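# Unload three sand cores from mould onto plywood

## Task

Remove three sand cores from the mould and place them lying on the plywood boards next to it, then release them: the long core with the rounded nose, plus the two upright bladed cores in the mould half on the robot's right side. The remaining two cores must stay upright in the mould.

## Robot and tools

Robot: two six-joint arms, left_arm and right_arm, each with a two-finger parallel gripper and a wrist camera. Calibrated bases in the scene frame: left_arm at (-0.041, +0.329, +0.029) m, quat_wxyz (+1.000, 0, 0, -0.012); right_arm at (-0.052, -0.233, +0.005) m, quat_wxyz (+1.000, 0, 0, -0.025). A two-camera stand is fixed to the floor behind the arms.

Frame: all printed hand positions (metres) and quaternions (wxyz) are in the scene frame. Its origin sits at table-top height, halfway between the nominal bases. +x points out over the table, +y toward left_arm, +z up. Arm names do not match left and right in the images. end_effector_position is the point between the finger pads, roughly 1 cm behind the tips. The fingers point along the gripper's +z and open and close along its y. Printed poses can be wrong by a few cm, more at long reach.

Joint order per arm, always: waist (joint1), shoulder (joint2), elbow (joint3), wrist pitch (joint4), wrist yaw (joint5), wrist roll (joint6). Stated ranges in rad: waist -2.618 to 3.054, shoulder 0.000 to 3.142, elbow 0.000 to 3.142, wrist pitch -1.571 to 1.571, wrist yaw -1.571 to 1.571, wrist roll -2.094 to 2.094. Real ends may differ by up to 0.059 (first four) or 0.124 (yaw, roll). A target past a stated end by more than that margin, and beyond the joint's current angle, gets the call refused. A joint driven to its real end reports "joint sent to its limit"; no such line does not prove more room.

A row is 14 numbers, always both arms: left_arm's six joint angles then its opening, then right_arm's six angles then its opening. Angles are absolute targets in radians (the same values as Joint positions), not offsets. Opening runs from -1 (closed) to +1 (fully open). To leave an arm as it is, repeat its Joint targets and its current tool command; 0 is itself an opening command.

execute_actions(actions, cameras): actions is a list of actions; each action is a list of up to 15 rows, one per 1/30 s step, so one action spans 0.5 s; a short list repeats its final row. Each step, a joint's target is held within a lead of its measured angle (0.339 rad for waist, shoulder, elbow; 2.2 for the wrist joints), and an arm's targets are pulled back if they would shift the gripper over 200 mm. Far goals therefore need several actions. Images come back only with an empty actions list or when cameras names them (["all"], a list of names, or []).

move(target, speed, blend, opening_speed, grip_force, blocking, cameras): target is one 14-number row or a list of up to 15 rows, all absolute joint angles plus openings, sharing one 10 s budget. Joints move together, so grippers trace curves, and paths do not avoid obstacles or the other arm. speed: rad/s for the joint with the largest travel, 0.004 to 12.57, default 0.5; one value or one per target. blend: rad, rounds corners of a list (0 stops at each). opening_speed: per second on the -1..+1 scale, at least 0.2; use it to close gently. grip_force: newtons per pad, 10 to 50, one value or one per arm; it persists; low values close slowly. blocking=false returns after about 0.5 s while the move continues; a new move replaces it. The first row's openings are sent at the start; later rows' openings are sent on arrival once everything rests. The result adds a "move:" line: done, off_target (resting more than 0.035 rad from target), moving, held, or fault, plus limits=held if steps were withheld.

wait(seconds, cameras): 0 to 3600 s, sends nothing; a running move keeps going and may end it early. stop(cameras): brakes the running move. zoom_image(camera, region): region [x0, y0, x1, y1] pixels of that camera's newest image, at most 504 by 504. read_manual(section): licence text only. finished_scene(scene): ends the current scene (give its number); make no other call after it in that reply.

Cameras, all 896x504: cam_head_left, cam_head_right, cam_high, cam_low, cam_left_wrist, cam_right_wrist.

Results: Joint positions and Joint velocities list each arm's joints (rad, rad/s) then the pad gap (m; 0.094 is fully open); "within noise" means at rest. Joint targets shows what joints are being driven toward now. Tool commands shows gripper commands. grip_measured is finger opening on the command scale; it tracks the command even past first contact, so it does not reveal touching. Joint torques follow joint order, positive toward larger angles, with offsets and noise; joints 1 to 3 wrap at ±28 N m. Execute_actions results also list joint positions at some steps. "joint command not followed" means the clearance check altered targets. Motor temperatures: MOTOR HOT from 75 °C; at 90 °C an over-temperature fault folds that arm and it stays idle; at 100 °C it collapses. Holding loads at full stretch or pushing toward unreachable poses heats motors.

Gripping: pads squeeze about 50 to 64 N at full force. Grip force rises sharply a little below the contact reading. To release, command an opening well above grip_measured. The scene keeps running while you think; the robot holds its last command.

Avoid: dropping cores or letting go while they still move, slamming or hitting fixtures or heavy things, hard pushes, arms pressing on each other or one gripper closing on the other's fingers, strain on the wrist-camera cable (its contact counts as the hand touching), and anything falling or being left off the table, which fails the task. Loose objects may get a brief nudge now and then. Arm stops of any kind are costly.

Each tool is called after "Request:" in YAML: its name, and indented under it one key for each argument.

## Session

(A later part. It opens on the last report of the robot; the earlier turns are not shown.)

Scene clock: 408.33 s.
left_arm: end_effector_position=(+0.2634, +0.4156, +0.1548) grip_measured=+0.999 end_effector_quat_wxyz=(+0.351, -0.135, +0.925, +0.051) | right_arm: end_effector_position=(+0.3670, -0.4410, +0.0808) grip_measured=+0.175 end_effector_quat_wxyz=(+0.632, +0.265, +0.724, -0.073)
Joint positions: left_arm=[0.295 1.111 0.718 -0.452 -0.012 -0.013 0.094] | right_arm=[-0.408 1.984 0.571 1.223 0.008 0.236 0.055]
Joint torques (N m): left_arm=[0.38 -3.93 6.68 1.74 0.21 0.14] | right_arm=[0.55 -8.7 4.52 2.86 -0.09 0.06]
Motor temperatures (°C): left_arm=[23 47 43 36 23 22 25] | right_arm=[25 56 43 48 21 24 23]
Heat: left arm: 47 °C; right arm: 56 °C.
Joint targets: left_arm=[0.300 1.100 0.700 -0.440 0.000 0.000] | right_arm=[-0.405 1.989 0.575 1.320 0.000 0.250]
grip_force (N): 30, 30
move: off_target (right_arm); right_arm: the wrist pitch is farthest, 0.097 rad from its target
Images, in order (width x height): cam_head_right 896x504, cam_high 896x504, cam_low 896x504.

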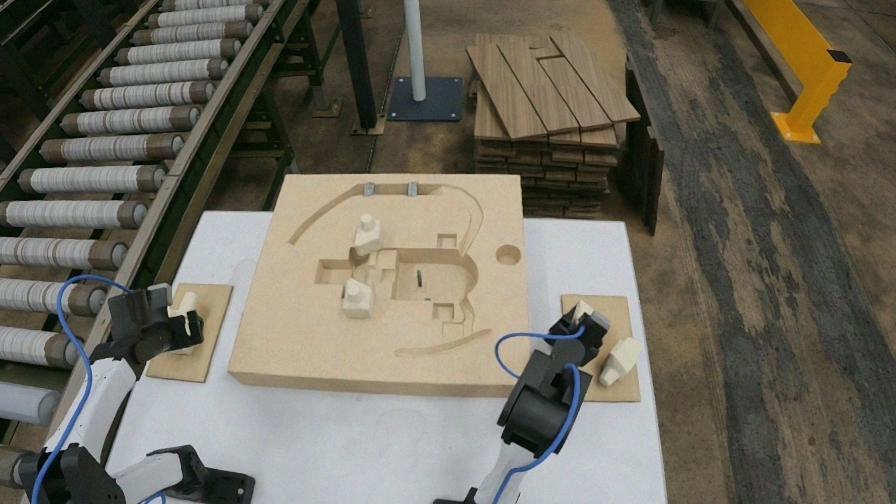

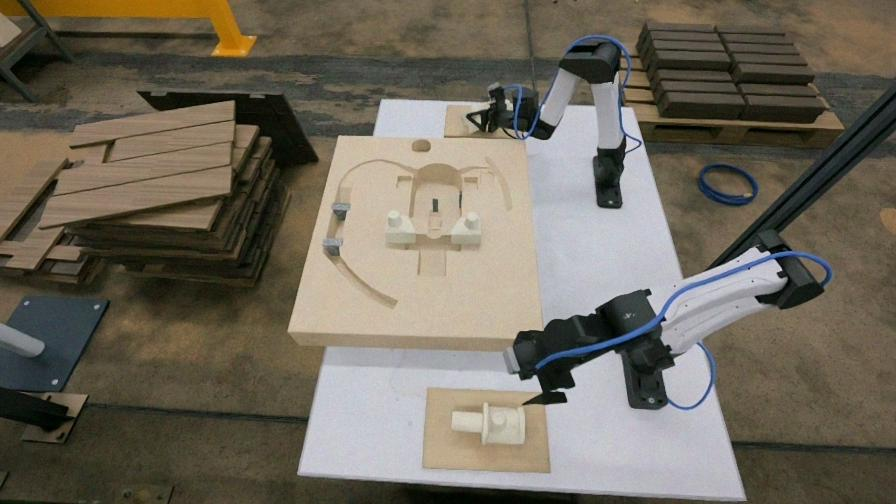

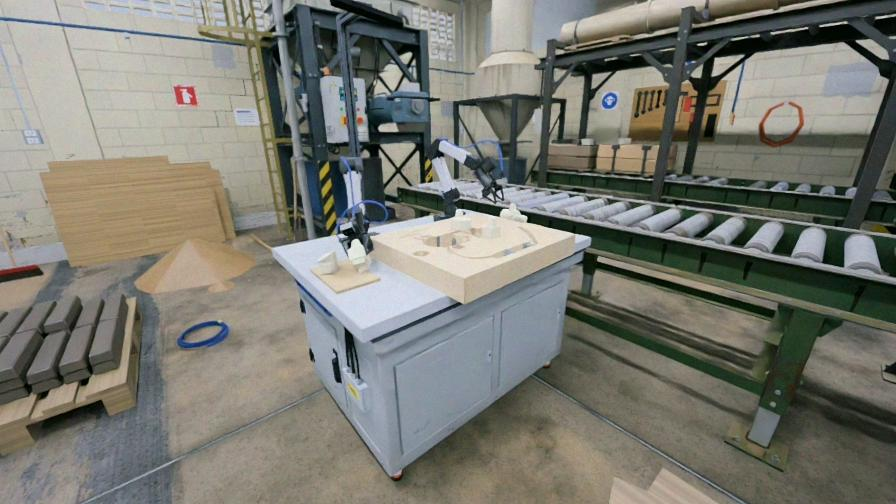

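Request:
move:
  target:
    - [0.3,1.1,0.7,-0.44,0,0,1,-0.44,1.985,0.575,1.32,0,0.25,-1]
    - [0.3,1.1,0.7,-0.44,0,0,1,-0.44,2.136,0.575,1.466,0,0.25,-1]
  speed: 0.15
  grip_force: 12
  cameras: ["cam_low","cam_high","cam_right_wrist"]

Request:
zoom_image:
  camera: "cam_low"
  region: [300, 190, 450, 300]

Request:
zoom_image:
  camera: "cam_high"
  region: [440, 40, 620, 160]

Scene clock: 415.43 s.
left_arm: end_effector_position=(+0.2634, +0.4156, +0.1548) grip_measured=+0.999 end_effector_quat_wxyz=(+0.351, -0.135, +0.925, +0.051) | right_arm: end_effector_position=(+0.3631, -0.4547, +0.0774) grip_measured=+0.181 end_effector_quat_wxyz=(+0.666, +0.265, +0.692, -0.087)
Joint positions: left_arm=[0.295 1.111 0.718 -0.452 -0.012 -0.013 0.094] | right_arm=[-0.438 2.111 0.571 1.441 0.008 0.236 0.055]
Joint torques (N m): left_arm=[0.42 -3.99 6.72 1.75 0.22 0.13] | right_arm=[0.02 -7.23 3.92 2.14 -0.12 0.04]
Motor temperatures (°C): left_arm=[23 46 43 36 23 22 25] | right_arm=[25 55 41 49 21 24 23]
Heat: left arm: 46 °C; right arm: 55 °C.
Joint targets: left_arm=[0.300 1.100 0.700 -0.440 0.000 0.000] | right_arm=[-0.440 2.136 0.575 1.466 0.000 0.250]
grip_force (N): 12, 12
move: done
Images, in order (width x height): cam_high 896x504, cam_low 896x504, cam_right_wrist 896x504.

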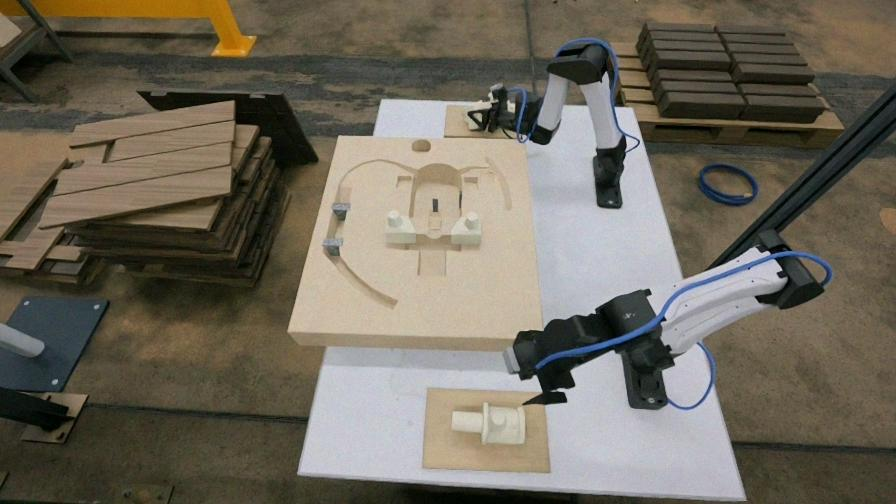

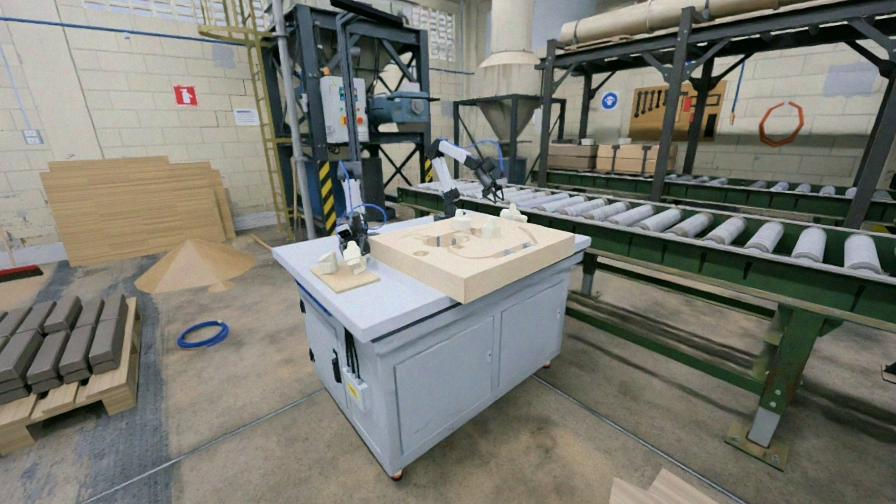

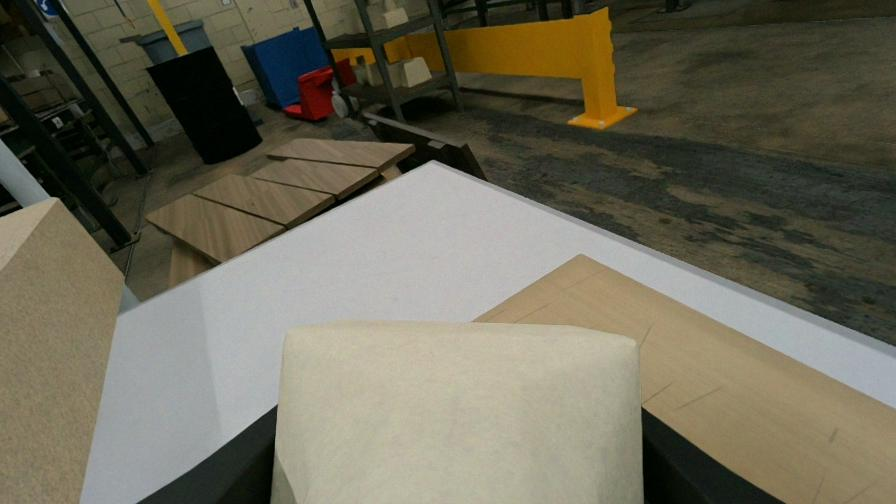

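Scaled by 3.360 from the camera's image (finer frame: 1280x720).

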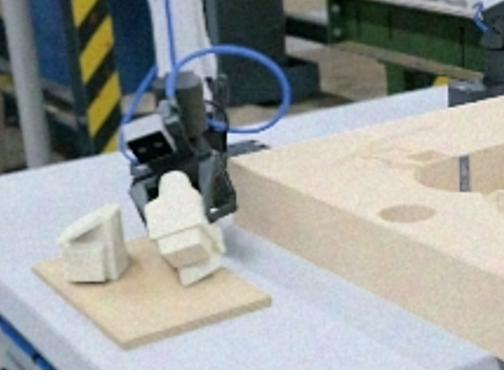

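Scaled by 2.800 from the camera's image (finer frame: 1280x720).

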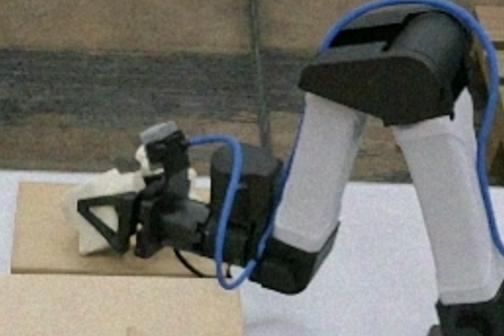

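Request:
move:
  target: [0.3,1.1,0.7,-0.44,0,0,1,-0.44,2.26,0.575,1.57,0,0.25,-1]
  speed: 0.15
  grip_force: 10
  cameras: ["cam_low","cam_high","cam_right_wrist"]

Request:
zoom_image:
  camera: "cam_low"
  region: [300, 190, 450, 300]

Request:
zoom_image:
  camera: "cam_high"
  region: [440, 40, 620, 160]

Scene clock: 424.93 s.
left_arm: end_effector_position=(+0.2634, +0.4156, +0.1548) grip_measured=+0.999 end_effector_quat_wxyz=(+0.351, -0.135, +0.925, +0.051) | right_arm: end_effector_position=(+0.3687, -0.4559, +0.0597) grip_measured=+0.176 end_effector_quat_wxyz=(+0.659, +0.264, +0.700, -0.082)
Joint positions: left_arm=[0.295 1.111 0.718 -0.452 -0.012 -0.013 0.094] | right_arm=[-0.438 2.183 0.602 1.462 -0.003 0.237 0.055]
Joint torques (N m): left_arm=[0.4 -3.92 6.68 1.73 0.21 0.14] | right_arm=[0.09 -2.32 1.33 2.93 0.01 0.04]
Heat: left arm: 46 °C; right arm: 52 °C.
Joint targets: left_arm=[0.300 1.100 0.700 -0.440 0.000 0.000] | right_arm=[-0.440 2.260 0.575 1.570 0.000 0.250]
grip_force (N): 10, 10
move: off_target (right_arm); right_arm: the wrist pitch is farthest, 0.108 rad from its target
Images, in order (width x height): cam_high 896x504, cam_low 896x504, cam_right_wrist 896x504.

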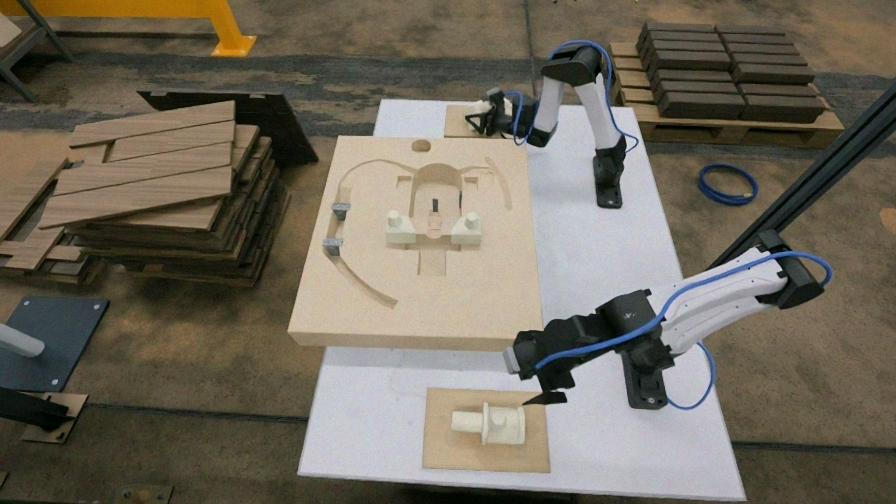

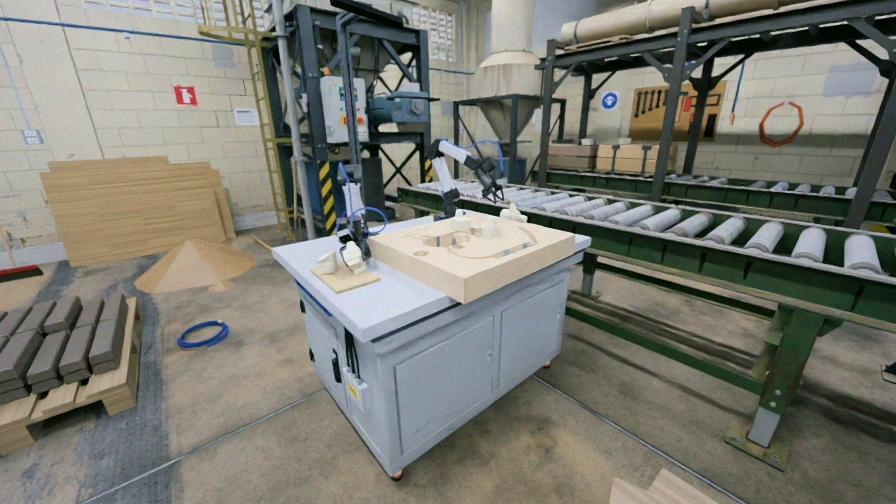

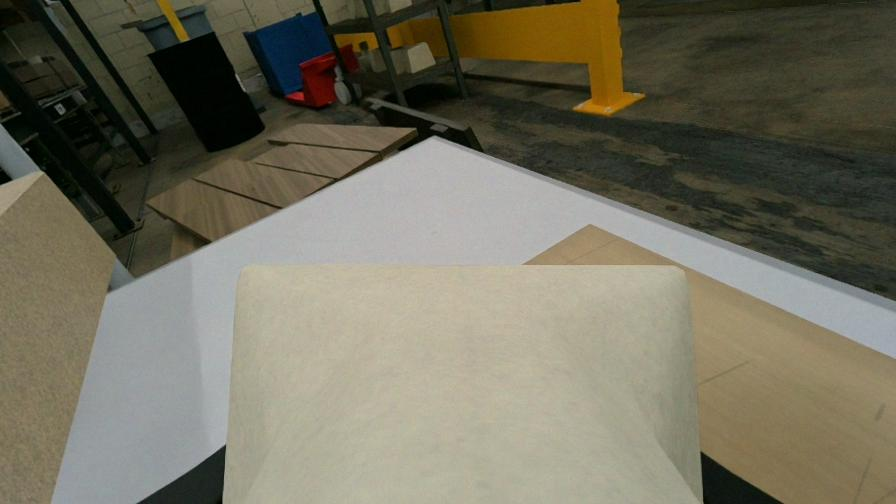

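Scaled by 3.360 from the camera's image (finer frame: 1280x720).

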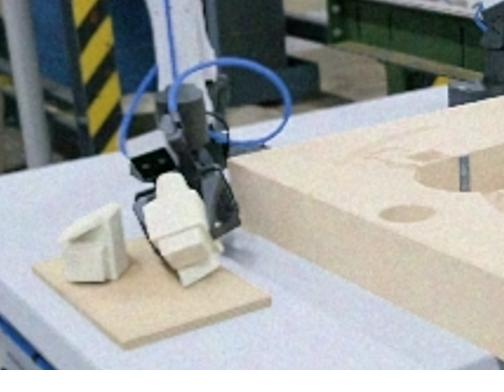

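Scaled by 2.800 from the camera's image (finer frame: 1280x720).

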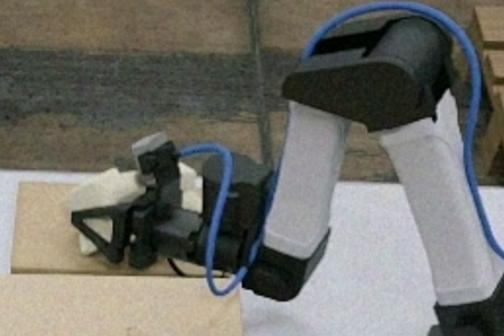

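Request:
move:
  target:
    - [0.3,1.1,0.7,-0.44,0,0,1,-0.44,2.2,0.59,1.54,0,0.25,0.176]
    - [0.3,1.1,0.7,-0.44,0,0,1,-0.44,2.2,0.59,1.54,0,0.25,0.6]
  speed: 0.15
  opening_speed: 0.3
  cameras: ["cam_low","cam_high","cam_right_wrist","cam_head_right"]

Request:
zoom_image:
  camera: "cam_low"
  region: [300, 190, 450, 300]

Request:
zoom_image:
  camera: "cam_high"
  region: [440, 40, 620, 160]

Request:
zoom_image:
  camera: "cam_head_right"
  region: [540, 280, 660, 420]

Scene clock: 437.33 s.
left_arm: end_effector_position=(+0.2634, +0.4156, +0.1548) grip_measured=+0.999 end_effector_quat_wxyz=(+0.351, -0.135, +0.925, +0.051) | right_arm: end_effector_position=(+0.3662, -0.4541, +0.0541) grip_measured=+0.598 end_effector_quat_wxyz=(+0.651, +0.266, +0.706, -0.080)
Joint positions: left_arm=[0.295 1.111 0.718 -0.452 -0.012 -0.013 0.094] | right_arm=[-0.438 2.183 0.593 1.451 -0.005 0.238 0.075]
Joint torques (N m): left_arm=[0.35 -3.95 6.64 1.75 0.22 0.12] | right_arm=[-0.01 -8.28 2.91 2.72 0.03 0.02]
Motor temperatures (°C): left_arm=[23 45 43 37 23 22 25] | right_arm=[25 50 38 55 21 24 22]
Heat: left arm: 45 °C; right arm: 55 °C.
Joint targets: left_arm=[0.300 1.100 0.700 -0.440 0.000 0.000] | right_arm=[-0.440 2.200 0.590 1.540 0.000 0.250]
grip_force (N): 10, 10
move: off_target (right_arm); target 2's new numbers were sent with right_arm's wrist pitch 0.082 rad from that target; right_arm: the wrist pitch is farthest, 0.089 rad from its target
Images, in order (width x height): cam_head_right 896x504, cam_high 896x504, cam_low 896x504, cam_right_wrist 896x504.

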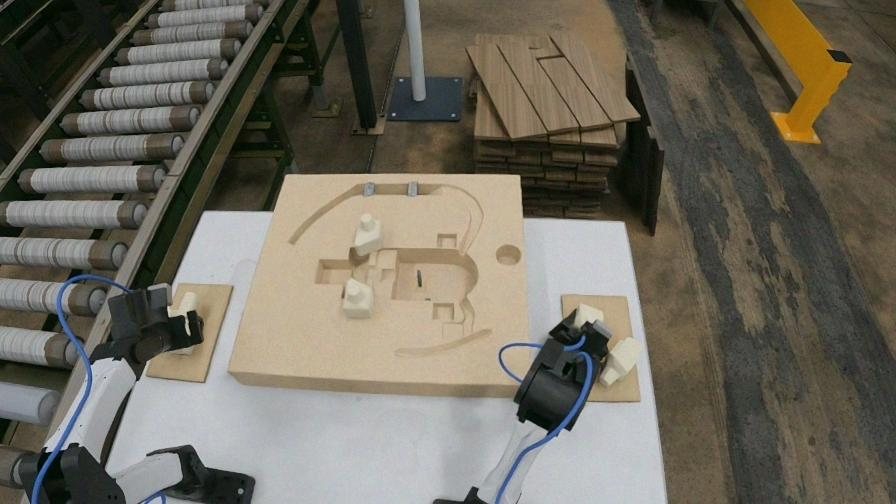

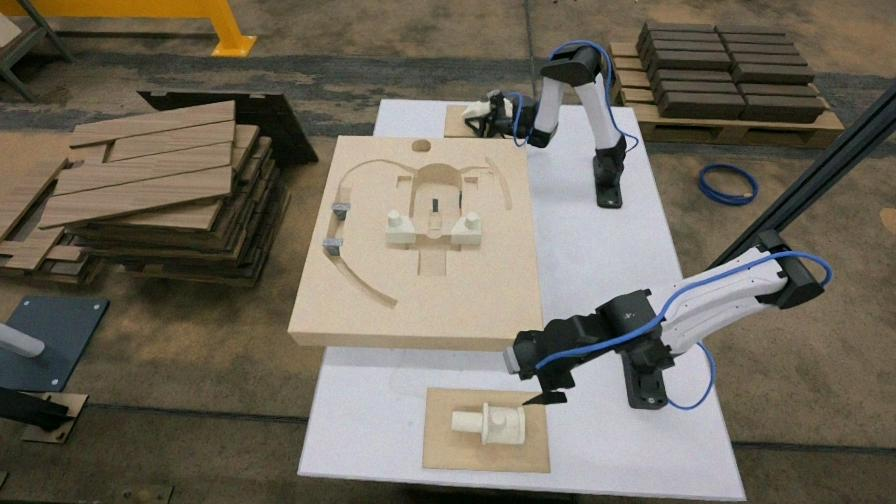

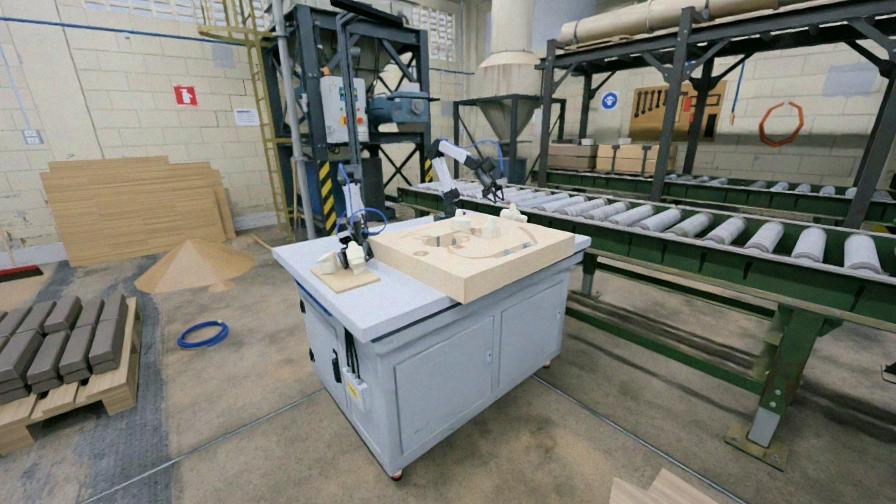

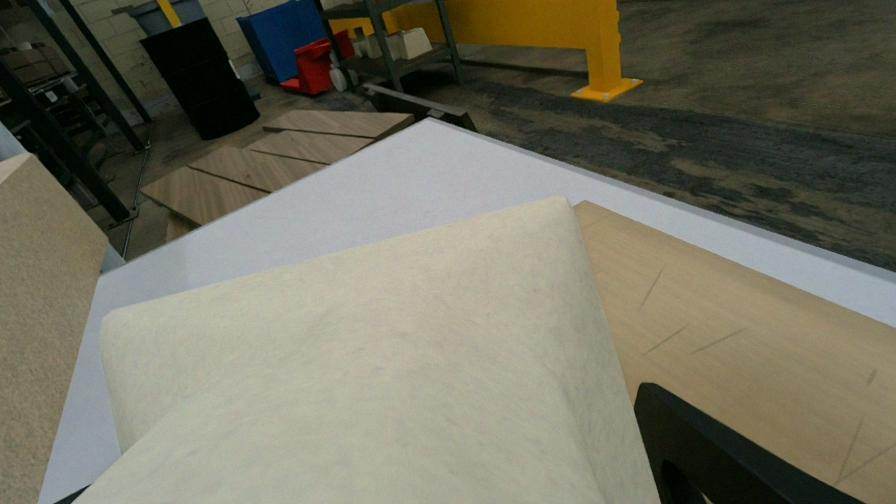

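Scaled by 3.360 from the camera's image (finer frame: 1280x720).

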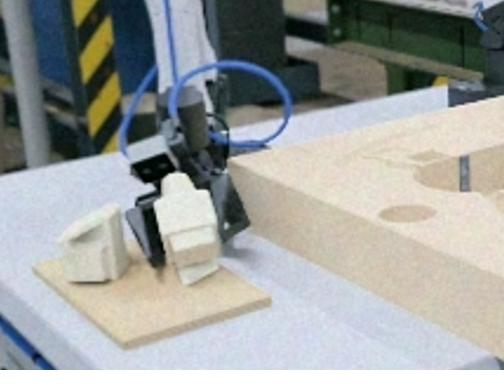

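Scaled by 2.800 from the camera's image (finer frame: 1280x720).

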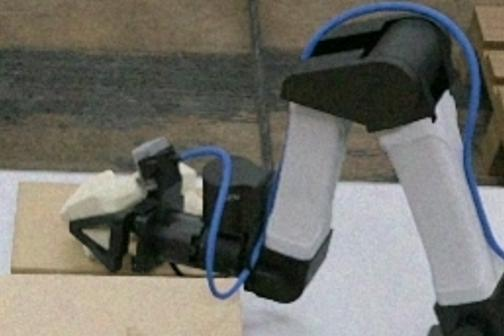

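Scaled by 3.600 from the camera's image (finer frame: 1280x720).

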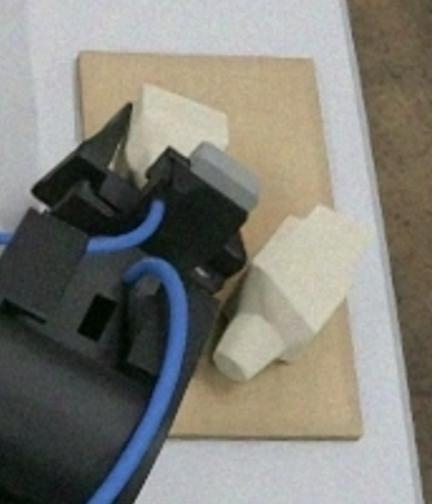

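Request:
move:
  target:
    - [0.3,1.1,0.7,-0.44,0,0,1,-0.44,2.183,0.59,1.54,0,0.25,0.9]
    - [0.3,1.1,0.7,-0.44,0,0,1,-0.44,2.0,0.403,1.57,0,0.25,0.9]
    - [0.3,1.1,0.7,-0.44,0,0,1,-0.44,1.6,0.403,1.2,0,0.0,0.9]
  speed: 0.3
  opening_speed: 0.5
  cameras: ["cam_low","cam_high","cam_right_wrist","cam_head_right"]

Request:
zoom_image:
  camera: "cam_low"
  region: [300, 190, 450, 300]

Request:
zoom_image:
  camera: "cam_head_right"
  region: [540, 280, 660, 420]

Scene clock: 447.53 s.
left_arm: end_effector_position=(+0.2634, +0.4156, +0.1548) grip_measured=+0.999 end_effector_quat_wxyz=(+0.351, -0.135, +0.925, +0.051) | right_arm: end_effector_position=(+0.3214, -0.4319, +0.1746) grip_measured=+0.899 end_effector_quat_wxyz=(+0.688, +0.175, +0.684, -0.168)
Joint positions: left_arm=[0.295 1.111 0.718 -0.452 -0.012 -0.013 0.094] | right_arm=[-0.438 1.618 0.405 1.215 0.003 0.011 0.089]
Joint torques (N m): left_arm=[0.46 -4 6.63 1.73 0.2 0.12] | right_arm=[0.13 -8.54 5 1.74 -0.07 -0.18]
Motor temperatures (°C): left_arm=[23 45 42 37 23 22 25] | right_arm=[25 48 37 55 21 24 22]
Heat: left arm: 45 °C; right arm: 55 °C.
Joint targets: left_arm=[0.300 1.100 0.700 -0.440 0.000 0.000] | right_arm=[-0.440 1.600 0.403 1.200 0.000 0.000]
grip_force (N): 10, 10
move: done
Images, in order (width x height): cam_head_right 896x504, cam_high 896x504, cam_low 896x504, cam_right_wrist 896x504.

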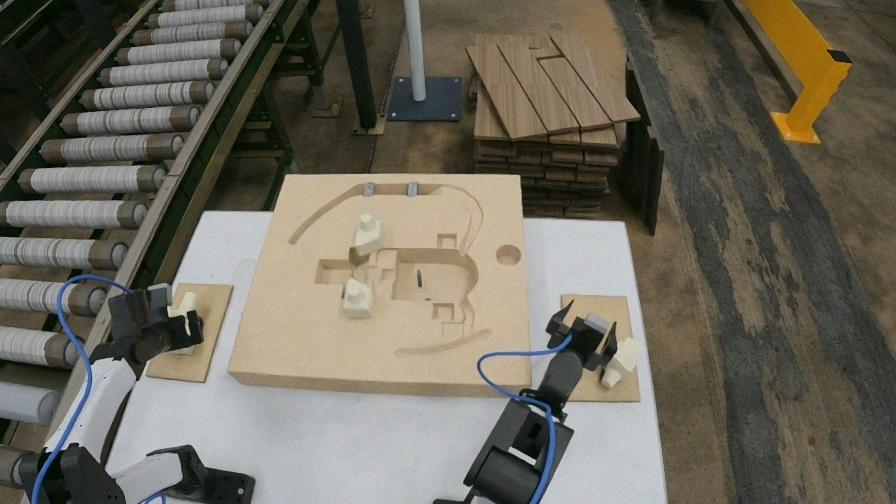

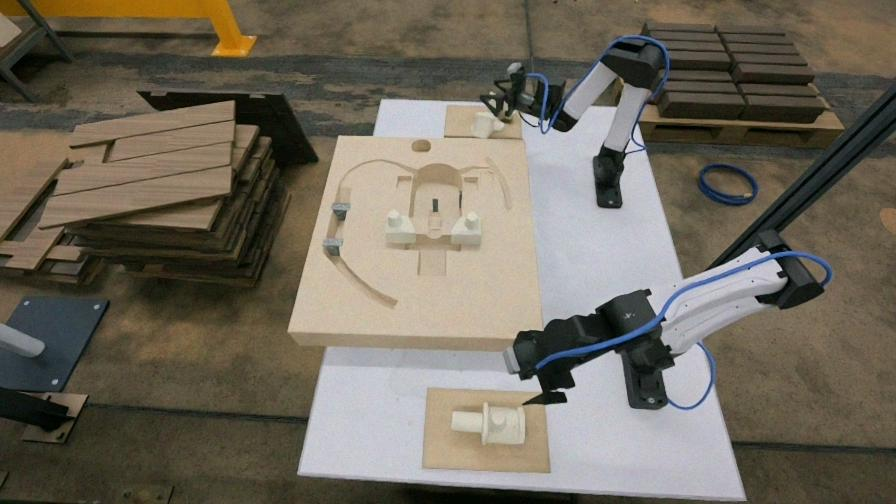

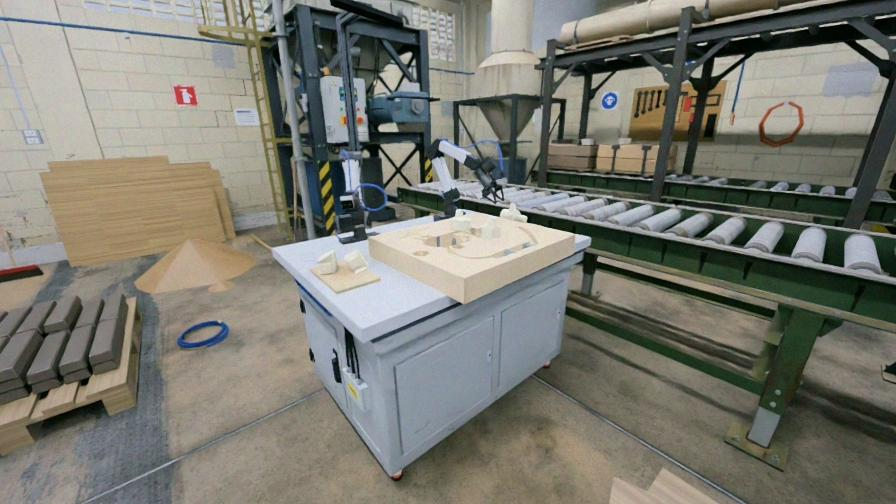

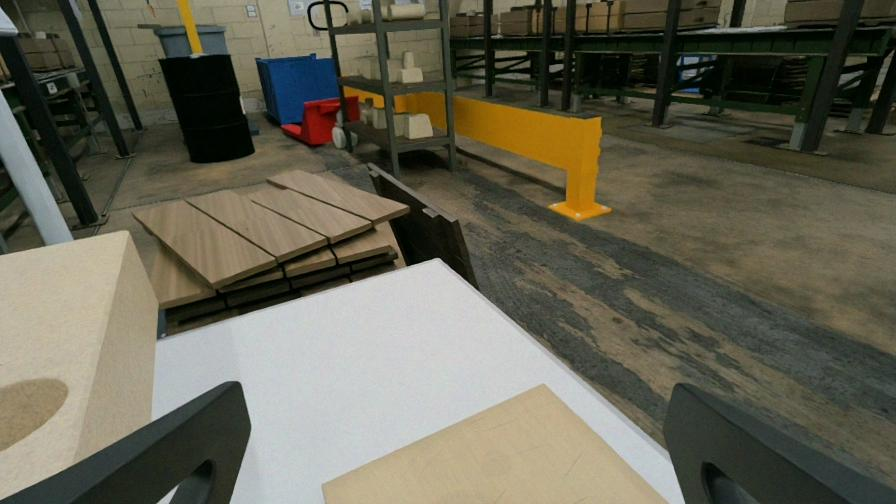

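Scaled by 3.360 from the camera's image (finer frame: 1280x720).

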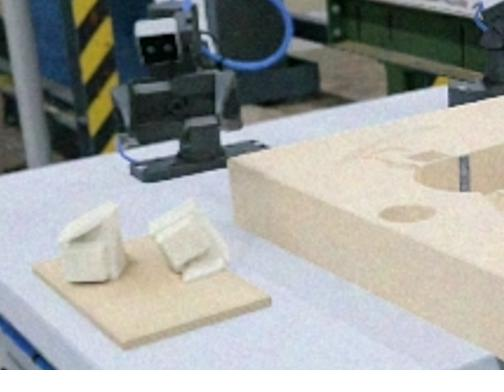

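Scaled by 3.600 from the camera's image (finer frame: 1280x720).

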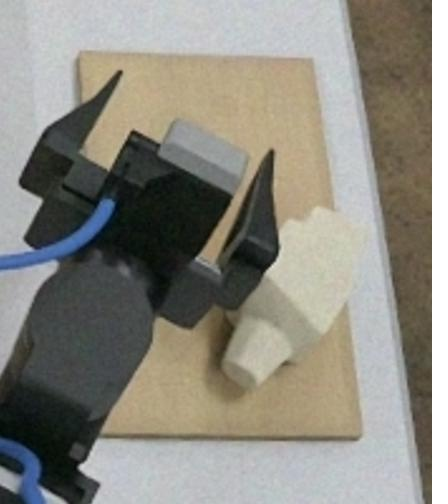

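Request:
finished_scene:
  scene: 1

The scene is finished: the task was done.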